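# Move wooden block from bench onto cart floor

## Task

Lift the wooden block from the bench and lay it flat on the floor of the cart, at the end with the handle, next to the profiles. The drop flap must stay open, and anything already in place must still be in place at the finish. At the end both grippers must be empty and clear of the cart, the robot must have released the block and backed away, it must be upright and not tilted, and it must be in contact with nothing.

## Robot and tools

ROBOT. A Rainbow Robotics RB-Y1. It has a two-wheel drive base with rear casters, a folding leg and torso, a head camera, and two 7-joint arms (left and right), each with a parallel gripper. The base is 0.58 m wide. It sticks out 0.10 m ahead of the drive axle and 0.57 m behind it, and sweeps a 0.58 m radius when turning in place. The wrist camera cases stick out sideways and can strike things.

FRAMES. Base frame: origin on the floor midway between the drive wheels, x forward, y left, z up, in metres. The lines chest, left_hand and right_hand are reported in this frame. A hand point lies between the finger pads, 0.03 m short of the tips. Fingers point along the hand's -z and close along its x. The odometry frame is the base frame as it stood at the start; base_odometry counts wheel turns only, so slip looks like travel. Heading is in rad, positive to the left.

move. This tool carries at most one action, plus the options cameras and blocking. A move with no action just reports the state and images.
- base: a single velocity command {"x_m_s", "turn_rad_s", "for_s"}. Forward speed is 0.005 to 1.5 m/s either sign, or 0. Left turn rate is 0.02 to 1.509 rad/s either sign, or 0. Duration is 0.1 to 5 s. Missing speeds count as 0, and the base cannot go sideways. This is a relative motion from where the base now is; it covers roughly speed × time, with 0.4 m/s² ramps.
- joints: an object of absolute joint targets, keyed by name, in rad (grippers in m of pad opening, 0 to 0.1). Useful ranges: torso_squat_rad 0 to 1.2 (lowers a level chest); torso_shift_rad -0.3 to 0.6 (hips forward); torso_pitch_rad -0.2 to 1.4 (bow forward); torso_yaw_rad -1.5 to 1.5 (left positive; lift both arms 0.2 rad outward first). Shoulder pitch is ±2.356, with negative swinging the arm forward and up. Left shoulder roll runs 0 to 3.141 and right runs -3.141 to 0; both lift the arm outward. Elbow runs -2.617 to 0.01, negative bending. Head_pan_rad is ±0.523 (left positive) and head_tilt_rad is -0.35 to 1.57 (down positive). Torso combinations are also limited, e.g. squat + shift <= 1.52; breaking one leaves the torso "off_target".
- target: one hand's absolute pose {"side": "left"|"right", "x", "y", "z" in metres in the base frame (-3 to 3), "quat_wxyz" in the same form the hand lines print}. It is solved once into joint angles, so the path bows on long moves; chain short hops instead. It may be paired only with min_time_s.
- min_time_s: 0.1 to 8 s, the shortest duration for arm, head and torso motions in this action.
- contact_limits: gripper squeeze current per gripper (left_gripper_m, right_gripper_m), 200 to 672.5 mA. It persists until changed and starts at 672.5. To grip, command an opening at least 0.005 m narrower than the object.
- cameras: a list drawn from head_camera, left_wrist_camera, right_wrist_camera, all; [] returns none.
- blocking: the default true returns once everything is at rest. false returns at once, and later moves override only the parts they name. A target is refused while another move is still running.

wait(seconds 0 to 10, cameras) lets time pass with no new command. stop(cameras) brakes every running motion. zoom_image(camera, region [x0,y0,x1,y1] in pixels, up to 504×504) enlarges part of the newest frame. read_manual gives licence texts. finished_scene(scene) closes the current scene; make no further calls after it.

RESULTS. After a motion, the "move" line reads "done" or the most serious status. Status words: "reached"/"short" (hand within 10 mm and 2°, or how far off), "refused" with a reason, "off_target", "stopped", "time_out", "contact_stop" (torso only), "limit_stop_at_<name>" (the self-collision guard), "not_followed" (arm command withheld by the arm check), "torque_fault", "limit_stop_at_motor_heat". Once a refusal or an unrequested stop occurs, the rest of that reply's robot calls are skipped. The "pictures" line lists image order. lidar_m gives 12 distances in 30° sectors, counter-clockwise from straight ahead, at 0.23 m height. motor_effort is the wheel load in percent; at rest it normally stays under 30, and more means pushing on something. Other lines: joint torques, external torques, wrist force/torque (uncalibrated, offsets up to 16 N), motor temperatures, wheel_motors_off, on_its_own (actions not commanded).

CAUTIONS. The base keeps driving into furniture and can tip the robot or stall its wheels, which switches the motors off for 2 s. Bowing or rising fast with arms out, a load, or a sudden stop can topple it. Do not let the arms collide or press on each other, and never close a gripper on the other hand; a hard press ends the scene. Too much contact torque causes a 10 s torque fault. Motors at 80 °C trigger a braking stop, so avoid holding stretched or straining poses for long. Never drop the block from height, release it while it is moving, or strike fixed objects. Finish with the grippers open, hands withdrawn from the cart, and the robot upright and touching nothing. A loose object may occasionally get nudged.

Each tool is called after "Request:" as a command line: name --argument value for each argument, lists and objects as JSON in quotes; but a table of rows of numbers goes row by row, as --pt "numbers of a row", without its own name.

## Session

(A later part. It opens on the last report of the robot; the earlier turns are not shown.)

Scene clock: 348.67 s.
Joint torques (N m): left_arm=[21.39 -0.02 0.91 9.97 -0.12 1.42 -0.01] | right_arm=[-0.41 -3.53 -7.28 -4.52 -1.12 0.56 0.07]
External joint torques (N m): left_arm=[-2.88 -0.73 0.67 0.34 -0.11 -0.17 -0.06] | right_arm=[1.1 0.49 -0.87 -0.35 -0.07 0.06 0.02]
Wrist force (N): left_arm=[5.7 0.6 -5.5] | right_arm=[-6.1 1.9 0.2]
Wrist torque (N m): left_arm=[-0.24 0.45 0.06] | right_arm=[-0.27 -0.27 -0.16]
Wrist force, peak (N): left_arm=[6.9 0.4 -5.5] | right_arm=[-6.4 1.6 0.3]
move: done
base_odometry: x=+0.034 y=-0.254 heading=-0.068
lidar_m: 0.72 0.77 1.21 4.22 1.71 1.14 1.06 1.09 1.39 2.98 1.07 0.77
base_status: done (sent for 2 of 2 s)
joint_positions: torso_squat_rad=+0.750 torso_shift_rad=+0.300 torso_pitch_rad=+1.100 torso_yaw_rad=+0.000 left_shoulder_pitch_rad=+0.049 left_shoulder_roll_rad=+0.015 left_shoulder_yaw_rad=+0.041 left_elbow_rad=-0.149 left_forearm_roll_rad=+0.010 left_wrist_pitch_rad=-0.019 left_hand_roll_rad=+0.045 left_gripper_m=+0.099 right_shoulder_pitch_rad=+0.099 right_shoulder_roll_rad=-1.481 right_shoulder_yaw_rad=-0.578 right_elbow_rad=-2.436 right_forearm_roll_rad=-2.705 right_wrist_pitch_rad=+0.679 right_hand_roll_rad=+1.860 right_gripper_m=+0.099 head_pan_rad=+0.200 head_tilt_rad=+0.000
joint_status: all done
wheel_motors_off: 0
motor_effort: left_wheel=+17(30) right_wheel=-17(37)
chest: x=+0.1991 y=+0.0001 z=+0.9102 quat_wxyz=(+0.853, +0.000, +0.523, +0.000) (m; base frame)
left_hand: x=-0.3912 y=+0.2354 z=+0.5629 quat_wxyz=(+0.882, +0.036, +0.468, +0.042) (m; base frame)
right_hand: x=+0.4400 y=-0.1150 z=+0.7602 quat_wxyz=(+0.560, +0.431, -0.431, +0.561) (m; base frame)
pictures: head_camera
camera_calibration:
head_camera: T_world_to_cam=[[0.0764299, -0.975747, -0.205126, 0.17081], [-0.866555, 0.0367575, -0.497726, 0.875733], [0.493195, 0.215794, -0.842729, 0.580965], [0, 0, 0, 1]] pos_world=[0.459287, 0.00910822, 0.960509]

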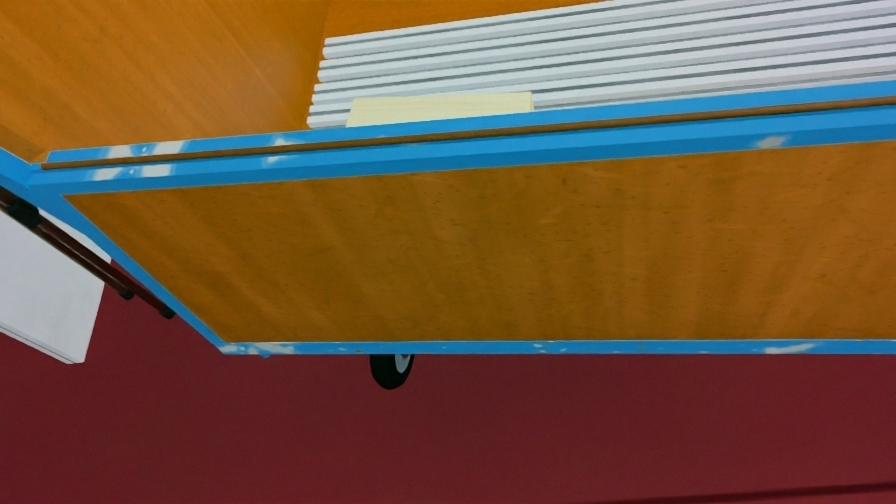

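Request:
move --joints '{"right_shoulder_pitch_rad": -1.298, "right_shoulder_roll_rad": -1.051, "right_shoulder_yaw_rad": 0.644, "right_elbow_rad": -2.475, "right_forearm_roll_rad": -1.158, "right_wrist_pitch_rad": 0.614, "right_hand_roll_rad": 0.325, "right_gripper_m": 0.074}' --min_time_s 3

Request:
move --joints '{"torso_squat_rad": 0.6, "torso_shift_rad": 0.0, "torso_pitch_rad": 0.0, "right_shoulder_pitch_rad": -0.231, "right_shoulder_roll_rad": -0.018, "right_shoulder_yaw_rad": 0.38, "right_elbow_rad": -0.996, "right_forearm_roll_rad": -0.984, "right_wrist_pitch_rad": -0.541, "right_hand_roll_rad": 0.793}' --min_time_s 5 --blocking false

Request:
wait --seconds 0.6

Request:
wait --seconds 0.6

Request:
wait --seconds 0.6

Request:
wait --seconds 0.6

Request:
wait --seconds 0.6

Request:
wait --seconds 3

Scene clock: 371.63 s.
Joint torques (N m): left_arm=[21.31 -0.56 0.77 9.97 -0.1 1.46 -0.04] | right_arm=[-11.25 -3.22 -4.97 -8.09 -0.13 -1.87 -0.13]
External joint torques (N m): left_arm=[-2.96 -1.26 0.52 0.34 -0.09 -0.13 -0.09] | right_arm=[-2.48 1.56 1.2 -1.2 -0.02 -0.12 -0.17]
Wrist force (N): left_arm=[5.9 0.0 -4.2] | right_arm=[-5.5 1.6 0.0]
Wrist torque (N m): left_arm=[-0.13 0.45 0.10] | right_arm=[-0.25 -0.21 0.06]
Wrist force, peak (N): left_arm=[7.0 -0.3 -5.4] | right_arm=[-6.3 1.4 -0.8]
move: done
base_odometry: x=+0.034 y=-0.254 heading=-0.068
lidar_m: 0.73 0.75 1.21 4.21 1.70 1.14 1.06 1.09 1.39 2.97 1.05 0.77
base_status: not commanded
joint_positions: torso_squat_rad=+0.750 torso_shift_rad=+0.300 torso_pitch_rad=+1.100 torso_yaw_rad=+0.000 left_shoulder_pitch_rad=+0.049 left_shoulder_roll_rad=+0.015 left_shoulder_yaw_rad=+0.041 left_elbow_rad=-0.149 left_forearm_roll_rad=+0.010 left_wrist_pitch_rad=-0.019 left_hand_roll_rad=+0.045 left_gripper_m=+0.099 right_shoulder_pitch_rad=-1.298 right_shoulder_roll_rad=-1.051 right_shoulder_yaw_rad=+0.644 right_elbow_rad=-2.475 right_forearm_roll_rad=-1.158 right_wrist_pitch_rad=+0.614 right_hand_roll_rad=+0.325 right_gripper_m=+0.074 head_pan_rad=+0.200 head_tilt_rad=+0.000
joint_status: all done
wheel_motors_off: 0
motor_effort: left_wheel=+17(17) right_wheel=-16(18)
chest: x=+0.1991 y=+0.0001 z=+0.9102 quat_wxyz=(+0.853, +0.000, +0.523, +0.000) (m; base frame)
left_hand: x=-0.3912 y=+0.2354 z=+0.5629 quat_wxyz=(+0.882, +0.036, +0.468, +0.042) (m; base frame)
right_hand: x=+0.4406 y=+0.0793 z=+0.7587 quat_wxyz=(+0.549, +0.439, -0.420, +0.574) (m; base frame)
pictures: none

Scene clock: 372.13 s.
Joint torques (N m): left_arm=[20.99 0.14 0.93 9.59 -0.13 1.35 0.08] | right_arm=[-7.71 -2.53 -9.07 -7.06 0.14 -2.1 0.4]
External joint torques (N m): left_arm=[-2.55 -0.58 0.69 0.24 -0.13 -0.17 0.03] | right_arm=[1.81 2.55 -2.64 -0.12 0.21 -0.41 0.35]
Wrist force (N): left_arm=[5.7 0.5 -5.3] | right_arm=[-6.3 2.6 0.4]
Wrist torque (N m): left_arm=[-0.20 0.44 0.06] | right_arm=[-0.38 -0.27 -0.19]
Wrist force, peak (N): left_arm=[6.2 1.3 -5.1] | right_arm=[-6.3 2.6 0.4]
move: moving
base_odometry: x=+0.034 y=-0.254 heading=-0.068
lidar_m: 0.72 0.75 1.21 4.22 1.70 1.13 1.06 1.08 1.39 2.99 1.05 0.77
base_status: not commanded
joint_positions: torso_squat_rad=+0.742 torso_shift_rad=+0.285 torso_pitch_rad=+1.045 torso_yaw_rad=+0.000 left_shoulder_pitch_rad=+0.049 left_shoulder_roll_rad=+0.015 left_shoulder_yaw_rad=+0.041 left_elbow_rad=-0.149 left_forearm_roll_rad=+0.010 left_wrist_pitch_rad=-0.019 left_hand_roll_rad=+0.045 left_gripper_m=+0.099 right_shoulder_pitch_rad=-1.267 right_shoulder_roll_rad=-1.020 right_shoulder_yaw_rad=+0.623 right_elbow_rad=-2.444 right_forearm_roll_rad=-1.141 right_wrist_pitch_rad=+0.562 right_hand_roll_rad=+0.363 right_gripper_m=+0.074 head_pan_rad=+0.200 head_tilt_rad=+0.000
joint_status: torso_squat_rad moving; torso_shift_rad moving; torso_pitch_rad moving; right_shoulder_pitch_rad moving; right_shoulder_roll_rad moving; right_shoulder_yaw_rad moving; right_elbow_rad moving; right_forearm_roll_rad moving; right_wrist_pitch_rad moving; right_hand_roll_rad moving
wheel_motors_off: 0
motor_effort: left_wheel=+15(16) right_wheel=-16(18)
chest: x=+0.1848 y=+0.0001 z=+0.9306 quat_wxyz=(+0.866, +0.000, +0.499, +0.000) (m; base frame)
left_hand: x=-0.3857 y=+0.2354 z=+0.5517 quat_wxyz=(+0.894, +0.035, +0.444, +0.043) (m; base frame)
right_hand: x=+0.4494 y=+0.0833 z=+0.7976 quat_wxyz=(+0.534, +0.422, -0.466, +0.566) (m; base frame)
pictures: none

Scene clock: 372.73 s.
Joint torques (N m): left_arm=[18.52 0.01 0.93 8.54 -0.04 1.14 0.04] | right_arm=[-7.98 -2.44 -8.77 -6.86 -0.02 -2.41 0.37]
External joint torques (N m): left_arm=[-2.65 -0.76 0.71 0.09 -0.03 -0.17 0] | right_arm=[2.89 2.26 -1.92 0.27 -0.03 -0.58 0.32]
Wrist force (N): left_arm=[5.7 0.5 -6.0] | right_arm=[-5.5 2.2 0.8]
Wrist torque (N m): left_arm=[-0.23 0.48 0.00] | right_arm=[-0.31 -0.20 -0.20]
Wrist force, peak (N): left_arm=[6.6 0.1 -5.4] | right_arm=[-5.8 2.3 1.0]
earlier move: moving
base_odometry: x=+0.034 y=-0.254 heading=-0.068
lidar_m: 0.72 0.76 1.22 4.21 1.68 1.13 1.05 1.08 1.38 2.99 1.05 0.77
base_status: not commanded
joint_positions: torso_squat_rad=+0.722 torso_shift_rad=+0.245 torso_pitch_rad=+0.897 torso_yaw_rad=+0.000 left_shoulder_pitch_rad=+0.049 left_shoulder_roll_rad=+0.015 left_shoulder_yaw_rad=+0.041 left_elbow_rad=-0.149 left_forearm_roll_rad=+0.010 left_wrist_pitch_rad=-0.019 left_hand_roll_rad=+0.045 left_gripper_m=+0.099 right_shoulder_pitch_rad=-1.152 right_shoulder_roll_rad=-0.905 right_shoulder_yaw_rad=+0.589 right_elbow_rad=-2.328 right_forearm_roll_rad=-1.120 right_wrist_pitch_rad=+0.407 right_hand_roll_rad=+0.422 right_gripper_m=+0.074 head_pan_rad=+0.200 head_tilt_rad=+0.000
joint_status: torso_squat_rad moving; torso_shift_rad moving; torso_pitch_rad moving; right_shoulder_pitch_rad moving; right_shoulder_roll_rad moving; right_shoulder_yaw_rad moving; right_elbow_rad moving; right_forearm_roll_rad moving; right_wrist_pitch_rad moving; right_hand_roll_rad moving
wheel_motors_off: 0
motor_effort: left_wheel=+15(16) right_wheel=-17(19)
chest: x=+0.1409 y=+0.0001 z=+0.9832 quat_wxyz=(+0.901, +0.000, +0.433, +0.000) (m; base frame)
left_hand: x=-0.3671 y=+0.2354 z=+0.5239 quat_wxyz=(+0.925, +0.032, +0.377, +0.046) (m; base frame)
right_hand: x=+0.4606 y=+0.0896 z=+0.8891 quat_wxyz=(+0.520, +0.406, -0.557, +0.504) (m; base frame)
wait: 0.60 s; no rest
pictures: none

Scene clock: 373.33 s.
Joint torques (N m): left_arm=[16.02 0.04 1.2 7.47 -0.11 0.87 0.01] | right_arm=[-9.23 -1.87 -8.95 -7.67 0.02 -2.13 0.25]
External joint torques (N m): left_arm=[-2.26 -0.76 1 0.12 -0.11 -0.21 -0.02] | right_arm=[2.55 2.04 -2.24 0.33 -0.04 -0.39 0.2]
Wrist force (N): left_arm=[4.4 0.9 -6.2] | right_arm=[-5.7 1.5 1.6]
Wrist torque (N m): left_arm=[-0.28 0.34 0.06] | right_arm=[-0.24 -0.23 -0.21]
Wrist force, peak (N): left_arm=[5.8 -0.1 -6.8] | right_arm=[-6.2 2.1 1.9]
earlier move: moving
base_odometry: x=+0.034 y=-0.254 heading=-0.068
lidar_m: 0.72 0.76 1.19 4.22 1.69 1.14 1.06 1.08 1.38 2.99 1.05 0.75
base_status: not commanded
joint_positions: torso_squat_rad=+0.702 torso_shift_rad=+0.204 torso_pitch_rad=+0.747 torso_yaw_rad=+0.000 left_shoulder_pitch_rad=+0.049 left_shoulder_roll_rad=+0.015 left_shoulder_yaw_rad=+0.041 left_elbow_rad=-0.149 left_forearm_roll_rad=+0.010 left_wrist_pitch_rad=-0.019 left_hand_roll_rad=+0.045 left_gripper_m=+0.099 right_shoulder_pitch_rad=-0.985 right_shoulder_roll_rad=-0.745 right_shoulder_yaw_rad=+0.556 right_elbow_rad=-2.128 right_forearm_roll_rad=-1.099 right_wrist_pitch_rad=+0.247 right_hand_roll_rad=+0.481 right_gripper_m=+0.074 head_pan_rad=+0.200 head_tilt_rad=+0.000
joint_status: torso_squat_rad moving; torso_shift_rad moving; torso_pitch_rad moving; right_shoulder_pitch_rad moving; right_shoulder_roll_rad moving; right_shoulder_yaw_rad moving; right_elbow_rad moving; right_forearm_roll_rad moving; right_wrist_pitch_rad moving; right_hand_roll_rad moving
wheel_motors_off: 0
motor_effort: left_wheel=+16(16) right_wheel=-14(19)
chest: x=+0.0903 y=+0.0001 z=+1.0311 quat_wxyz=(+0.931, +0.000, +0.365, +0.000) (m; base frame)
left_hand: x=-0.3434 y=+0.2354 z=+0.5010 quat_wxyz=(+0.950, +0.028, +0.306, +0.048) (m; base frame)
right_hand: x=+0.4825 y=+0.0780 z=+0.9360 quat_wxyz=(+0.551, +0.376, -0.625, +0.406) (m; base frame)
wait: 0.60 s; no rest
pictures: none

Scene clock: 373.93 s.
Joint torques (N m): left_arm=[13.01 -0.05 0.93 6.07 -0.06 0.68 0.02] | right_arm=[-9.97 -1.54 -8.46 -8.5 0.34 -2.32 0.13]
External joint torques (N m): left_arm=[-2 -0.85 0.76 -0.01 -0.05 -0.13 0] | right_arm=[2.82 2 -2.35 0.34 0.18 -0.67 0.08]
Wrist force (N): left_arm=[4.0 0.3 -6.1] | right_arm=[-6.0 1.3 2.3]
Wrist torque (N m): left_arm=[-0.18 0.41 0.04] | right_arm=[-0.23 -0.28 -0.19]
Wrist force, peak (N): left_arm=[4.6 0.4 -7.2] | right_arm=[-6.4 1.5 2.1]
earlier move: moving
base_odometry: x=+0.034 y=-0.254 heading=-0.068
lidar_m: 0.73 0.76 1.21 4.21 1.69 1.14 1.06 1.09 1.40 2.98 1.06 0.76
base_status: not commanded
joint_positions: torso_squat_rad=+0.681 torso_shift_rad=+0.163 torso_pitch_rad=+0.597 torso_yaw_rad=+0.000 left_shoulder_pitch_rad=+0.049 left_shoulder_roll_rad=+0.015 left_shoulder_yaw_rad=+0.041 left_elbow_rad=-0.149 left_forearm_roll_rad=+0.010 left_wrist_pitch_rad=-0.019 left_hand_roll_rad=+0.045 left_gripper_m=+0.099 right_shoulder_pitch_rad=-0.817 right_shoulder_roll_rad=-0.584 right_shoulder_yaw_rad=+0.523 right_elbow_rad=-1.842 right_forearm_roll_rad=-1.078 right_wrist_pitch_rad=+0.086 right_hand_roll_rad=+0.541 right_gripper_m=+0.074 head_pan_rad=+0.200 head_tilt_rad=+0.000
joint_status: torso_squat_rad moving; torso_shift_rad moving; torso_pitch_rad moving; right_shoulder_pitch_rad moving; right_shoulder_roll_rad moving; right_shoulder_yaw_rad moving; right_elbow_rad moving; right_forearm_roll_rad moving; right_wrist_pitch_rad moving; right_hand_roll_rad moving
wheel_motors_off: 0
motor_effort: left_wheel=+16(16) right_wheel=-16(19)
chest: x=+0.0340 y=+0.0001 z=+1.0730 quat_wxyz=(+0.956, +0.000, +0.294, +0.000) (m; base frame)
left_hand: x=-0.3156 y=+0.2354 z=+0.4840 quat_wxyz=(+0.971, +0.024, +0.234, +0.050) (m; base frame)
right_hand: x=+0.5074 y=+0.0372 z=+0.9275 quat_wxyz=(+0.614, +0.308, -0.663, +0.300) (m; base frame)
wait: 0.60 s; no rest
pictures: none

Scene clock: 374.53 s.
Joint torques (N m): left_arm=[9.58 -0.13 0.59 4.82 -0.05 0.34 0.04] | right_arm=[-12.18 -0.96 -6.7 -8.76 0.22 -1.96 0.39]
External joint torques (N m): left_arm=[-1.78 -0.92 0.44 0.13 -0.05 -0.19 0.02] | right_arm=[0.94 2.09 -1.88 0.15 -0.09 -0.43 0.35]
Wrist force (N): left_arm=[3.2 1.2 -7.4] | right_arm=[-6.0 0.6 1.5]
Wrist torque (N m): left_arm=[-0.27 0.34 0.08] | right_arm=[-0.16 -0.26 -0.20]
Wrist force, peak (N): left_arm=[4.2 0.5 -7.6] | right_arm=[-6.4 1.0 1.2]
earlier move: moving
base_odometry: x=+0.034 y=-0.254 heading=-0.068
lidar_m: 0.72 0.76 1.20 4.22 1.69 1.14 1.06 1.07 1.39 2.99 1.06 0.76
base_status: not commanded
joint_positions: torso_squat_rad=+0.661 torso_shift_rad=+0.122 torso_pitch_rad=+0.447 torso_yaw_rad=+0.000 left_shoulder_pitch_rad=+0.049 left_shoulder_roll_rad=+0.015 left_shoulder_yaw_rad=+0.041 left_elbow_rad=-0.149 left_forearm_roll_rad=+0.010 left_wrist_pitch_rad=-0.019 left_hand_roll_rad=+0.045 left_gripper_m=+0.099 right_shoulder_pitch_rad=-0.649 right_shoulder_roll_rad=-0.424 right_shoulder_yaw_rad=+0.490 right_elbow_rad=-1.511 right_forearm_roll_rad=-1.056 right_wrist_pitch_rad=-0.074 right_hand_roll_rad=+0.600 right_gripper_m=+0.074 head_pan_rad=+0.200 head_tilt_rad=+0.000
joint_status: torso_squat_rad moving; torso_shift_rad moving; torso_pitch_rad moving; right_shoulder_pitch_rad moving; right_shoulder_roll_rad moving; right_shoulder_yaw_rad moving; right_elbow_rad moving; right_forearm_roll_rad moving; right_wrist_pitch_rad moving; right_hand_roll_rad moving
wheel_motors_off: 0
motor_effort: left_wheel=+16(17) right_wheel=-14(19)
chest: x=-0.0272 y=+0.0001 z=+1.1081 quat_wxyz=(+0.975, +0.000, +0.221, +0.000) (m; base frame)
left_hand: x=-0.2848 y=+0.2354 z=+0.4735 quat_wxyz=(+0.985, +0.021, +0.161, +0.052) (m; base frame)
right_hand: x=+0.4983 y=-0.0269 z=+0.8732 quat_wxyz=(+0.687, +0.213, -0.665, +0.200) (m; base frame)
wait: 0.60 s; no rest
pictures: none

Scene clock: 375.13 s.
Joint torques (N m): left_arm=[6.43 -0.03 0.88 3.16 -0.04 -0.1 0.08] | right_arm=[-10.91 1.12 -4.7 -9.11 0.5 -2.28 0.23]
External joint torques (N m): left_arm=[-1.04 -0.79 0.77 -0.02 -0.04 -0.34 0.07] | right_arm=[1.77 2.8 -1.57 -0.31 0.01 -0.83 0.18]
Wrist force (N): left_arm=[1.5 0.7 -7.8] | right_arm=[-6.4 1.4 0.8]
Wrist torque (N m): left_arm=[-0.24 0.18 0.11] | right_arm=[-0.26 -0.28 -0.17]
Wrist force, peak (N): left_arm=[3.5 1.2 -8.1] | right_arm=[-6.4 1.4 0.8]
earlier move: moving
base_odometry: x=+0.034 y=-0.254 heading=-0.068
lidar_m: 0.73 0.76 1.19 4.22 1.70 1.13 1.05 1.09 1.37 2.99 1.06 0.77
base_status: not commanded
joint_positions: torso_squat_rad=+0.640 torso_shift_rad=+0.081 torso_pitch_rad=+0.297 torso_yaw_rad=+0.000 left_shoulder_pitch_rad=+0.049 left_shoulder_roll_rad=+0.015 left_shoulder_yaw_rad=+0.041 left_elbow_rad=-0.149 left_forearm_roll_rad=+0.010 left_wrist_pitch_rad=-0.019 left_hand_roll_rad=+0.045 left_gripper_m=+0.099 right_shoulder_pitch_rad=-0.482 right_shoulder_roll_rad=-0.264 right_shoulder_yaw_rad=+0.456 right_elbow_rad=-1.257 right_forearm_roll_rad=-1.035 right_wrist_pitch_rad=-0.234 right_hand_roll_rad=+0.659 right_gripper_m=+0.074 head_pan_rad=+0.200 head_tilt_rad=+0.000
joint_status: torso_squat_rad moving; torso_shift_rad moving; torso_pitch_rad moving; right_shoulder_pitch_rad moving; right_shoulder_roll_rad moving; right_shoulder_yaw_rad moving; right_elbow_rad moving; right_forearm_roll_rad moving; right_wrist_pitch_rad moving; right_hand_roll_rad moving
wheel_motors_off: 0
motor_effort: left_wheel=+16(17) right_wheel=-15(19)
chest: x=-0.0922 y=+0.0001 z=+1.1359 quat_wxyz=(+0.989, +0.000, +0.148, +0.000) (m; base frame)
left_hand: x=-0.2521 y=+0.2354 z=+0.4698 quat_wxyz=(+0.995, +0.017, +0.086, +0.053) (m; base frame)
right_hand: x=+0.4382 y=-0.0761 z=+0.8327 quat_wxyz=(+0.729, +0.132, -0.662, +0.114) (m; base frame)
wait: 0.60 s; no rest
pictures: none

Scene clock: 376.93 s.
Joint torques (N m): left_arm=[-1.01 -0.09 1.08 0.03 -0.08 -0.6 -0.04] | right_arm=[-12.02 3.76 -2.96 -8.82 1.16 -1.52 0.33]
External joint torques (N m): left_arm=[-0.38 -0.75 1.04 0.01 -0.09 -0.24 -0.03] | right_arm=[0.98 2.12 -2.21 -0.1 0.28 -0.19 0.28]
Wrist force (N): left_arm=[0.1 1.4 -7.8] | right_arm=[-6.0 1.1 1.0]
Wrist torque (N m): left_arm=[-0.33 0.18 0.09] | right_arm=[-0.20 -0.27 -0.15]
Wrist force, peak (N): left_arm=[1.2 1.5 -8.6] | right_arm=[-6.8 1.5 1.2]
earlier move: done
base_odometry: x=+0.034 y=-0.254 heading=-0.068
lidar_m: 0.72 0.76 1.21 4.23 1.71 1.12 1.05 1.08 1.38 2.98 1.05 0.77
base_status: not commanded
joint_positions: torso_squat_rad=+0.600 torso_shift_rad=+0.000 torso_pitch_rad=+0.000 torso_yaw_rad=+0.000 left_shoulder_pitch_rad=+0.049 left_shoulder_roll_rad=+0.015 left_shoulder_yaw_rad=+0.041 left_elbow_rad=-0.149 left_forearm_roll_rad=+0.010 left_wrist_pitch_rad=-0.019 left_hand_roll_rad=+0.045 left_gripper_m=+0.099 right_shoulder_pitch_rad=-0.231 right_shoulder_roll_rad=-0.018 right_shoulder_yaw_rad=+0.380 right_elbow_rad=-0.996 right_forearm_roll_rad=-0.984 right_wrist_pitch_rad=-0.541 right_hand_roll_rad=+0.793 right_gripper_m=+0.074 head_pan_rad=+0.200 head_tilt_rad=+0.000
joint_status: all done
wheel_motors_off: 0
motor_effort: left_wheel=+17(18) right_wheel=-16(19)
chest: x=-0.2280 y=+0.0001 z=+1.1677 quat_wxyz=(+1.000, +0.000, +0.000, +0.000) (m; base frame)
left_hand: x=-0.1862 y=+0.2354 z=+0.4840 quat_wxyz=(+0.997, +0.009, -0.062, +0.055) (m; base frame)
right_hand: x=+0.2989 y=-0.1226 z=+0.8583 quat_wxyz=(+0.711, -0.001, -0.704, +0.001) (m; base frame)
wait: 1.80 of 3 s (the move ended)
pictures: none

Request:
move --joints '{"torso_squat_rad": 0.75, "torso_shift_rad": 0.3, "torso_pitch_rad": 1.1, "right_shoulder_pitch_rad": -1.298, "right_shoulder_roll_rad": -1.051, "right_shoulder_yaw_rad": 0.644, "right_elbow_rad": -2.475, "right_forearm_roll_rad": -1.158, "right_wrist_pitch_rad": 0.614, "right_hand_roll_rad": 0.325, "head_pan_rad": 0.3, "head_tilt_rad": -0.1}' --min_time_s 4 --cameras '["head_camera"]'

Request:
move --target '{"side": "right", "x": 0.44, "y": 0.10, "z": 0.64, "quat_wxyz": [0.5827, 0.3885, -0.3712, 0.6098]}' --min_time_s 1

Request:
move --target '{"side": "right", "x": 0.44, "y": 0.13, "z": 0.54, "quat_wxyz": [0.5922, 0.3723, -0.3558, 0.6197]}' --min_time_s 1

Request:
move --target '{"side": "right", "x": 0.44, "y": 0.161, "z": 0.44, "quat_wxyz": [0.5983, 0.3615, -0.3455, 0.6261]}' --min_time_s 1

Request:
move --target '{"side": "right", "x": 0.44, "y": 0.118, "z": 0.37, "quat_wxyz": [0.5983, 0.3615, -0.3455, 0.6261]}' --min_time_s 1

Request:
move --target '{"side": "right", "x": 0.44, "y": 0.085, "z": 0.362, "quat_wxyz": [0.5983, 0.3615, -0.3455, 0.6261]}' --min_time_s 0.8

Request:
move --target '{"side": "right", "x": 0.44, "y": 0.0, "z": 0.38, "quat_wxyz": [0.5983, 0.3615, -0.3455, 0.6261]}' --min_time_s 1

Request:
move --target '{"side": "right", "x": 0.44, "y": -0.08, "z": 0.55, "quat_wxyz": [0.5983, 0.3615, -0.3455, 0.6261]}' --min_time_s 1

Request:
move --target '{"side": "right", "x": 0.44, "y": -0.15, "z": 0.75, "quat_wxyz": [0.5983, 0.3615, -0.3455, 0.6261]}' --min_time_s 1

Scene clock: 396.23 s.
Joint torques (N m): left_arm=[21.62 0.19 0.87 9.96 -0.03 1.39 0.05] | right_arm=[-11.09 -5.68 -5.1 -8.35 -0.39 -1.86 -0.17]
External joint torques (N m): left_arm=[-2.65 -0.51 0.63 0.33 -0.02 -0.2 0] | right_arm=[-2.32 -0.92 1.08 -1.45 -0.28 -0.1 -0.21]
Wrist force (N): left_arm=[6.2 0.6 -5.0] | right_arm=[-6.0 1.9 0.3]
Wrist torque (N m): left_arm=[-0.18 0.51 0.03] | right_arm=[-0.29 -0.26 0.07]
Wrist force, peak (N): left_arm=[5.6 0.4 -6.7] | right_arm=[-6.6 1.3 1.4]
move: done
base_odometry: x=+0.034 y=-0.254 heading=-0.068
lidar_m: 0.73 0.75 1.21 4.21 1.69 1.13 1.05 1.08 1.38 2.98 1.04 0.76
base_status: not commanded
joint_positions: torso_squat_rad=+0.750 torso_shift_rad=+0.300 torso_pitch_rad=+1.100 torso_yaw_rad=+0.000 left_shoulder_pitch_rad=+0.049 left_shoulder_roll_rad=+0.015 left_shoulder_yaw_rad=+0.041 left_elbow_rad=-0.149 left_forearm_roll_rad=+0.010 left_wrist_pitch_rad=-0.019 left_hand_roll_rad=+0.045 left_gripper_m=+0.099 right_shoulder_pitch_rad=-1.297 right_shoulder_roll_rad=-1.051 right_shoulder_yaw_rad=+0.644 right_elbow_rad=-2.475 right_forearm_roll_rad=-1.158 right_wrist_pitch_rad=+0.614 right_hand_roll_rad=+0.325 right_gripper_m=+0.074 head_pan_rad=+0.300 head_tilt_rad=-0.100
joint_status: all done
wheel_motors_off: 0
motor_effort: left_wheel=+15(19) right_wheel=-16(17)
chest: x=+0.1992 y=+0.0001 z=+0.9101 quat_wxyz=(+0.852, +0.000, +0.523, +0.000) (m; base frame)
left_hand: x=-0.3912 y=+0.2354 z=+0.5629 quat_wxyz=(+0.882, +0.036, +0.469, +0.042) (m; base frame)
right_hand: x=+0.4406 y=+0.0794 z=+0.7587 quat_wxyz=(+0.549, +0.439, -0.420, +0.574) (m; base frame)
pictures: head_camera
camera_calibration:
head_camera: T_world_to_cam=[[0.1229, -0.948466, -0.292075, 0.238044], [-0.815903, 0.0709808, -0.573815, 0.930801], [0.564976, 0.308827, -0.765133, 0.476965], [0, 0, 0, 1]] pos_world=[0.460714, 0.0124079, 0.968576]

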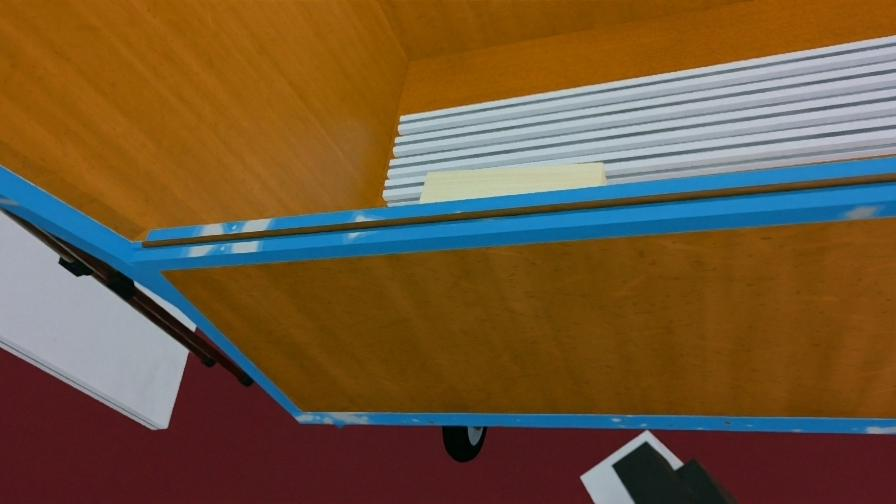

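Scene clock: 397.57 s.
Joint torques (N m): left_arm=[21.51 -0.07 0.85 9.82 0 1.33 0.04] | right_arm=[-8.25 -1.47 -4.99 -8.95 -0.19 -1.63 0.16]
External joint torques (N m): left_arm=[-2.77 -0.78 0.61 0.19 0.01 -0.26 -0.01] | right_arm=[0.61 1.34 0.58 -0.57 0.04 -0.06 0.12]
Wrist force (N): left_arm=[5.7 0.6 -5.4] | right_arm=[-5.6 1.4 -1.5]
Wrist torque (N m): left_arm=[-0.21 0.43 0.08] | right_arm=[-0.27 -0.23 -0.15]
Wrist force, peak (N): left_arm=[6.3 -0.3 -6.2] | right_arm=[-5.7 1.3 -1.6]
move: done
base_odometry: x=+0.034 y=-0.254 heading=-0.068
lidar_m: 0.73 0.75 1.19 4.21 1.70 1.14 1.06 1.09 1.40 2.97 1.05 0.76
base_status: not commanded
joint_positions: torso_squat_rad=+0.750 torso_shift_rad=+0.300 torso_pitch_rad=+1.100 torso_yaw_rad=+0.000 left_shoulder_pitch_rad=+0.049 left_shoulder_roll_rad=+0.015 left_shoulder_yaw_rad=+0.041 left_elbow_rad=-0.149 left_forearm_roll_rad=+0.010 left_wrist_pitch_rad=-0.019 left_hand_roll_rad=+0.045 left_gripper_m=+0.099 right_shoulder_pitch_rad=-1.273 right_shoulder_roll_rad=-0.903 right_shoulder_yaw_rad=+0.829 right_elbow_rad=-2.206 right_forearm_roll_rad=-1.002 right_wrist_pitch_rad=+0.635 right_hand_roll_rad=+0.464 right_gripper_m=+0.074 head_pan_rad=+0.300 head_tilt_rad=-0.100
joint_status: all done
wheel_motors_off: 0
motor_effort: left_wheel=+15(16) right_wheel=-15(18)
chest: x=+0.1992 y=+0.0001 z=+0.9101 quat_wxyz=(+0.852, +0.000, +0.523, +0.000) (m; base frame)
left_hand: x=-0.3912 y=+0.2354 z=+0.5629 quat_wxyz=(+0.882, +0.036, +0.469, +0.042) (m; base frame)
right_hand: x=+0.4399 y=+0.0994 z=+0.6405 quat_wxyz=(+0.583, +0.388, -0.371, +0.610) (m; base frame)
right_hand_status: reached (checked arc, planned for 1.0 s): 1 mm and 0.1 deg off.
pictures: none

Scene clock: 398.90 s.
Joint torques (N m): left_arm=[21.53 -0.1 0.74 10.03 -0.06 1.41 -0.03] | right_arm=[-11.57 0.41 -4.01 -9.35 -0.65 -1.37 0.04]
External joint torques (N m): left_arm=[-2.75 -0.8 0.5 0.4 -0.05 -0.18 -0.08] | right_arm=[-2.24 0.85 0.78 -0.6 -0.35 -0.06 0]
Wrist force (N): left_arm=[6.7 0.5 -4.7] | right_arm=[-4.7 1.3 -1.4]
Wrist torque (N m): left_arm=[-0.22 0.56 0.06] | right_arm=[-0.17 -0.12 -0.13]
Wrist force, peak (N): left_arm=[6.5 -0.5 -5.8] | right_arm=[-5.7 0.9 -1.9]
move: done
base_odometry: x=+0.034 y=-0.254 heading=-0.068
lidar_m: 0.73 0.76 1.20 4.23 1.70 1.14 1.06 1.08 1.38 2.98 1.05 0.75
base_status: not commanded
joint_positions: torso_squat_rad=+0.750 torso_shift_rad=+0.300 torso_pitch_rad=+1.100 torso_yaw_rad=+0.000 left_shoulder_pitch_rad=+0.049 left_shoulder_roll_rad=+0.015 left_shoulder_yaw_rad=+0.041 left_elbow_rad=-0.149 left_forearm_roll_rad=+0.010 left_wrist_pitch_rad=-0.019 left_hand_roll_rad=+0.045 left_gripper_m=+0.099 right_shoulder_pitch_rad=-1.293 right_shoulder_roll_rad=-0.725 right_shoulder_yaw_rad=+0.961 right_elbow_rad=-1.821 right_forearm_roll_rad=-1.054 right_wrist_pitch_rad=+0.499 right_hand_roll_rad=+0.713 right_gripper_m=+0.074 head_pan_rad=+0.300 head_tilt_rad=-0.100
joint_status: all done
wheel_motors_off: 0
motor_effort: left_wheel=+14(16) right_wheel=-15(17)
chest: x=+0.1992 y=+0.0001 z=+0.9101 quat_wxyz=(+0.852, +0.000, +0.523, +0.000) (m; base frame)
left_hand: x=-0.3912 y=+0.2354 z=+0.5629 quat_wxyz=(+0.882, +0.036, +0.469, +0.042) (m; base frame)
right_hand: x=+0.4403 y=+0.1294 z=+0.5402 quat_wxyz=(+0.595, +0.369, -0.356, +0.619) (m; base frame)
right_hand_status: reached (checked arc, planned for 1.0 s): 1 mm and 0.5 deg off.
pictures: none

Scene clock: 400.23 s.
Joint torques (N m): left_arm=[21.51 -0.09 0.92 9.97 -0.08 1.44 -0.08] | right_arm=[-11.74 3.01 -2.56 -8.33 -0.42 -0.41 -0.15]
External joint torques (N m): left_arm=[-2.77 -0.79 0.68 0.34 -0.07 -0.14 -0.13] | right_arm=[-1.52 0.59 1.13 -0.42 -0.04 0.07 -0.19]
Wrist force (N): left_arm=[6.3 -0.7 -5.1] | right_arm=[-5.0 1.3 -1.6]
Wrist torque (N m): left_arm=[-0.10 0.50 0.02] | right_arm=[-0.22 -0.18 -0.13]
Wrist force, peak (N): left_arm=[6.3 0.1 -5.7] | right_arm=[-6.2 1.0 -0.4]
move: done
base_odometry: x=+0.034 y=-0.254 heading=-0.068
lidar_m: 0.72 0.75 1.21 4.22 1.71 1.14 1.06 1.10 1.37 2.98 1.05 0.76
base_status: not commanded
joint_positions: torso_squat_rad=+0.750 torso_shift_rad=+0.300 torso_pitch_rad=+1.100 torso_yaw_rad=+0.000 left_shoulder_pitch_rad=+0.049 left_shoulder_roll_rad=+0.015 left_shoulder_yaw_rad=+0.041 left_elbow_rad=-0.149 left_forearm_roll_rad=+0.010 left_wrist_pitch_rad=-0.019 left_hand_roll_rad=+0.045 left_gripper_m=+0.099 right_shoulder_pitch_rad=-1.370 right_shoulder_roll_rad=-0.489 right_shoulder_yaw_rad=+1.064 right_elbow_rad=-1.275 right_forearm_roll_rad=-1.522 right_wrist_pitch_rad=+0.347 right_hand_roll_rad=+1.302 right_gripper_m=+0.074 head_pan_rad=+0.300 head_tilt_rad=-0.100
joint_status: all done
wheel_motors_off: 0
motor_effort: left_wheel=+14(15) right_wheel=-16(16)
chest: x=+0.1992 y=+0.0001 z=+0.9101 quat_wxyz=(+0.852, +0.000, +0.523, +0.000) (m; base frame)
left_hand: x=-0.3912 y=+0.2354 z=+0.5629 quat_wxyz=(+0.882, +0.036, +0.469, +0.042) (m; base frame)
right_hand: x=+0.4400 y=+0.1611 z=+0.4404 quat_wxyz=(+0.602, +0.357, -0.344, +0.626) (m; base frame)
right_hand_status: reached (checked arc, planned for 1.0 s): 0 mm and 0.7 deg off.
pictures: none

Scene clock: 401.57 s.
Joint torques (N m): left_arm=[21.28 -0.2 0.92 10.16 -0.03 1.47 0.13] | right_arm=[-8.42 3.95 -3.7 -6.77 -0.68 0.75 -0.36]
External joint torques (N m): left_arm=[-2.99 -0.9 0.68 0.53 -0.02 -0.12 0.08] | right_arm=[0.48 1.41 -1.96 -0.3 0.05 -0.01 -0.41]
Wrist force (N): left_arm=[5.7 0.6 -4.8] | right_arm=[-4.8 1.3 -1.4]
Wrist torque (N m): left_arm=[-0.22 0.47 0.06] | right_arm=[-0.21 -0.18 -0.16]
Wrist force, peak (N): left_arm=[6.8 -0.1 -5.5] | right_arm=[-5.3 1.4 -2.2]
move: done
base_odometry: x=+0.034 y=-0.254 heading=-0.068
lidar_m: 0.73 0.76 1.20 4.20 1.69 1.15 1.05 1.08 1.37 2.98 1.07 0.77
base_status: not commanded
joint_positions: torso_squat_rad=+0.750 torso_shift_rad=+0.300 torso_pitch_rad=+1.100 torso_yaw_rad=+0.000 left_shoulder_pitch_rad=+0.049 left_shoulder_roll_rad=+0.015 left_shoulder_yaw_rad=+0.041 left_elbow_rad=-0.149 left_forearm_roll_rad=+0.010 left_wrist_pitch_rad=-0.019 left_hand_roll_rad=+0.045 left_gripper_m=+0.099 right_shoulder_pitch_rad=-1.284 right_shoulder_roll_rad=-0.337 right_shoulder_yaw_rad=+0.798 right_elbow_rad=-0.831 right_forearm_roll_rad=-1.962 right_wrist_pitch_rad=+0.577 right_hand_roll_rad=+2.084 right_gripper_m=+0.074 head_pan_rad=+0.300 head_tilt_rad=-0.100
joint_status: all done
wheel_motors_off: 0
motor_effort: left_wheel=+14(16) right_wheel=-15(17)
chest: x=+0.1992 y=+0.0001 z=+0.9101 quat_wxyz=(+0.852, +0.000, +0.523, +0.000) (m; base frame)
left_hand: x=-0.3912 y=+0.2354 z=+0.5629 quat_wxyz=(+0.882, +0.036, +0.469, +0.042) (m; base frame)
right_hand: x=+0.4396 y=+0.1181 z=+0.3706 quat_wxyz=(+0.600, +0.359, -0.344, +0.626) (m; base frame)
right_hand_status: reached (checked arc, planned for 1.0 s): 1 mm and 0.4 deg off.
pictures: none

Scene clock: 402.70 s.
Joint torques (N m): left_arm=[21.21 -0.11 0.94 9.97 -0.02 1.44 -0.02] | right_arm=[-6.72 0.58 -3.77 -5.87 -1.27 1.14 0.2]
External joint torques (N m): left_arm=[-3.06 -0.81 0.7 0.34 -0.02 -0.15 -0.07] | right_arm=[1.56 -0.57 -2 0.17 -0.49 0.25 0.16]
Wrist force (N): left_arm=[5.8 0.9 -5.3] | right_arm=[-5.0 1.3 -1.9]
Wrist torque (N m): left_arm=[-0.26 0.47 0.06] | right_arm=[-0.21 -0.17 -0.16]
Wrist force, peak (N): left_arm=[6.9 0.5 -5.5] | right_arm=[-5.7 1.4 -2.1]
move: done
base_odometry: x=+0.034 y=-0.254 heading=-0.068
lidar_m: 0.73 0.76 1.20 4.22 1.72 1.14 1.07 1.09 1.39 2.98 1.07 0.76
base_status: not commanded
joint_positions: torso_squat_rad=+0.750 torso_shift_rad=+0.300 torso_pitch_rad=+1.100 torso_yaw_rad=+0.000 left_shoulder_pitch_rad=+0.049 left_shoulder_roll_rad=+0.015 left_shoulder_yaw_rad=+0.041 left_elbow_rad=-0.149 left_forearm_roll_rad=+0.010 left_wrist_pitch_rad=-0.019 left_hand_roll_rad=+0.045 left_gripper_m=+0.099 right_shoulder_pitch_rad=-1.251 right_shoulder_roll_rad=-0.384 right_shoulder_yaw_rad=+0.752 right_elbow_rad=-0.817 right_forearm_roll_rad=-2.012 right_wrist_pitch_rad=+0.646 right_hand_roll_rad=+2.174 right_gripper_m=+0.074 head_pan_rad=+0.300 head_tilt_rad=-0.100
joint_status: all done
wheel_motors_off: 0
motor_effort: left_wheel=+15(16) right_wheel=-14(17)
chest: x=+0.1992 y=+0.0001 z=+0.9101 quat_wxyz=(+0.852, +0.000, +0.523, +0.000) (m; base frame)
left_hand: x=-0.3912 y=+0.2354 z=+0.5629 quat_wxyz=(+0.882, +0.036, +0.469, +0.042) (m; base frame)
right_hand: x=+0.4400 y=+0.0853 z=+0.3621 quat_wxyz=(+0.598, +0.362, -0.346, +0.626) (m; base frame)
right_hand_status: reached (checked arc, planned for 0.8 s): 0 mm and 0.0 deg off.
pictures: none

Scene clock: 404.03 s.
Joint torques (N m): left_arm=[21.46 -0.11 1.03 10.03 -0.17 1.43 0.02] | right_arm=[-5.02 -3.17 -5.03 -7.04 -1.38 0.99 -0.23]
External joint torques (N m): left_arm=[-2.82 -0.82 0.79 0.4 -0.16 -0.16 -0.02] | right_arm=[1.15 0.39 -2.22 -1.12 -0.52 0.17 -0.27]
Wrist force (N): left_arm=[6.1 0.8 -4.9] | right_arm=[-5.0 1.7 -1.3]
Wrist torque (N m): left_arm=[-0.21 0.44 0.00] | right_arm=[-0.25 -0.21 0.02]
Wrist force, peak (N): left_arm=[7.3 0.0 -4.4] | right_arm=[-5.5 1.4 -1.1]
move: done
base_odometry: x=+0.034 y=-0.254 heading=-0.068
lidar_m: 0.73 0.76 1.19 4.21 1.72 1.15 1.05 1.08 1.39 2.99 1.06 0.77
base_status: not commanded
joint_positions: torso_squat_rad=+0.750 torso_shift_rad=+0.300 torso_pitch_rad=+1.100 torso_yaw_rad=+0.000 left_shoulder_pitch_rad=+0.049 left_shoulder_roll_rad=+0.015 left_shoulder_yaw_rad=+0.041 left_elbow_rad=-0.149 left_forearm_roll_rad=+0.010 left_wrist_pitch_rad=-0.019 left_hand_roll_rad=+0.045 left_gripper_m=+0.099 right_shoulder_pitch_rad=-1.106 right_shoulder_roll_rad=-0.638 right_shoulder_yaw_rad=+0.718 right_elbow_rad=-1.100 right_forearm_roll_rad=-2.044 right_wrist_pitch_rad=+0.701 right_hand_roll_rad=+2.124 right_gripper_m=+0.074 head_pan_rad=+0.300 head_tilt_rad=-0.100
joint_status: all done
wheel_motors_off: 0
motor_effort: left_wheel=+15(15) right_wheel=-15(17)
chest: x=+0.1992 y=+0.0001 z=+0.9101 quat_wxyz=(+0.852, +0.000, +0.523, +0.000) (m; base frame)
left_hand: x=-0.3912 y=+0.2354 z=+0.5629 quat_wxyz=(+0.882, +0.036, +0.469, +0.042) (m; base frame)
right_hand: x=+0.4399 y=+0.0002 z=+0.3800 quat_wxyz=(+0.598, +0.362, -0.346, +0.626) (m; base frame)
right_hand_status: reached (checked arc, planned for 1.0 s): 0 mm and 0.1 deg off.
pictures: none

Scene clock: 405.50 s.
Joint torques (N m): left_arm=[21.35 -0.12 0.82 10.03 -0.01 1.41 0.13] | right_arm=[-3.37 -8.94 -6.84 -7.08 -0.78 0.18 0.43]
External joint torques (N m): left_arm=[-2.93 -0.83 0.58 0.41 0 -0.18 0.08] | right_arm=[0.76 0.75 -1.24 -0.64 -0.05 0.12 0.38]
Wrist force (N): left_arm=[5.9 0.4 -5.2] | right_arm=[-5.0 1.3 -1.9]
Wrist torque (N m): left_arm=[-0.18 0.43 0.05] | right_arm=[-0.19 -0.16 0.05]
Wrist force, peak (N): left_arm=[6.7 1.3 -5.6] | right_arm=[-6.2 1.0 -1.6]
move: done
base_odometry: x=+0.034 y=-0.254 heading=-0.068
lidar_m: 0.73 0.75 1.20 4.20 1.70 1.14 1.05 1.09 1.36 2.97 1.07 0.76
base_status: not commanded
joint_positions: torso_squat_rad=+0.750 torso_shift_rad=+0.300 torso_pitch_rad=+1.100 torso_yaw_rad=+0.000 left_shoulder_pitch_rad=+0.049 left_shoulder_roll_rad=+0.015 left_shoulder_yaw_rad=+0.041 left_elbow_rad=-0.149 left_forearm_roll_rad=+0.010 left_wrist_pitch_rad=-0.019 left_hand_roll_rad=+0.045 left_gripper_m=+0.099 right_shoulder_pitch_rad=-0.824 right_shoulder_roll_rad=-1.275 right_shoulder_yaw_rad=+0.572 right_elbow_rad=-2.005 right_forearm_roll_rad=-2.003 right_wrist_pitch_rad=+0.539 right_hand_roll_rad=+1.631 right_gripper_m=+0.074 head_pan_rad=+0.300 head_tilt_rad=-0.100
joint_status: all done
wheel_motors_off: 0
motor_effort: left_wheel=+15(16) right_wheel=-16(18)
chest: x=+0.1992 y=+0.0000 z=+0.9101 quat_wxyz=(+0.852, +0.000, +0.523, +0.000) (m; base frame)
left_hand: x=-0.3912 y=+0.2354 z=+0.5629 quat_wxyz=(+0.882, +0.036, +0.469, +0.042) (m; base frame)
right_hand: x=+0.4400 y=-0.0799 z=+0.5502 quat_wxyz=(+0.597, +0.363, -0.347, +0.626) (m; base frame)
right_hand_status: reached (checked arc, planned for 1.1 s): 0 mm and 0.2 deg off.
pictures: none

Scene clock: 407.03 s.
Joint torques (N m): left_arm=[21.54 -0.3 1.16 9.87 -0.05 1.45 0.1] | right_arm=[-4.5 -10.11 -5.01 -1.35 -0.57 0.99 -0.24]
External joint torques (N m): left_arm=[-2.73 -1.01 0.91 0.24 -0.04 -0.14 0.05] | right_arm=[-1.05 1.26 0.35 0.11 0.13 0 -0.28]
Wrist force (N): left_arm=[5.9 -0.2 -5.7] | right_arm=[-5.1 1.4 -1.6]
Wrist torque (N m): left_arm=[-0.12 0.43 0.07] | right_arm=[-0.19 -0.18 -0.12]
Wrist force, peak (N): left_arm=[6.3 1.6 -6.1] | right_arm=[-6.3 0.9 -2.0]
move: done
base_odometry: x=+0.034 y=-0.254 heading=-0.068
lidar_m: 0.72 0.76 1.21 4.22 1.70 1.13 1.06 1.09 1.39 2.98 1.06 0.76
base_status: not commanded
joint_positions: torso_squat_rad=+0.750 torso_shift_rad=+0.300 torso_pitch_rad=+1.100 torso_yaw_rad=+0.000 left_shoulder_pitch_rad=+0.049 left_shoulder_roll_rad=+0.015 left_shoulder_yaw_rad=+0.041 left_elbow_rad=-0.149 left_forearm_roll_rad=+0.010 left_wrist_pitch_rad=-0.019 left_hand_roll_rad=+0.045 left_gripper_m=+0.099 right_shoulder_pitch_rad=-1.631 right_shoulder_roll_rad=-2.291 right_shoulder_yaw_rad=+1.279 right_elbow_rad=-2.468 right_forearm_roll_rad=-3.141 right_wrist_pitch_rad=+0.597 right_hand_roll_rad=+2.247 right_gripper_m=+0.074 head_pan_rad=+0.300 head_tilt_rad=-0.100
joint_status: all done
wheel_motors_off: 0
motor_effort: left_wheel=+14(16) right_wheel=-16(17)
chest: x=+0.1992 y=+0.0001 z=+0.9101 quat_wxyz=(+0.853, +0.000, +0.523, +0.000) (m; base frame)
left_hand: x=-0.3912 y=+0.2354 z=+0.5629 quat_wxyz=(+0.882, +0.036, +0.469, +0.042) (m; base frame)
right_hand: x=+0.4400 y=-0.1499 z=+0.7500 quat_wxyz=(+0.598, +0.362, -0.344, +0.627) (m; base frame)
right_hand_status: reached (checked arc, planned for 1.2 s): 0 mm and 0.1 deg off.
pictures: none

Request:
finished_scene --scene 1

The scene is finished: the task was done.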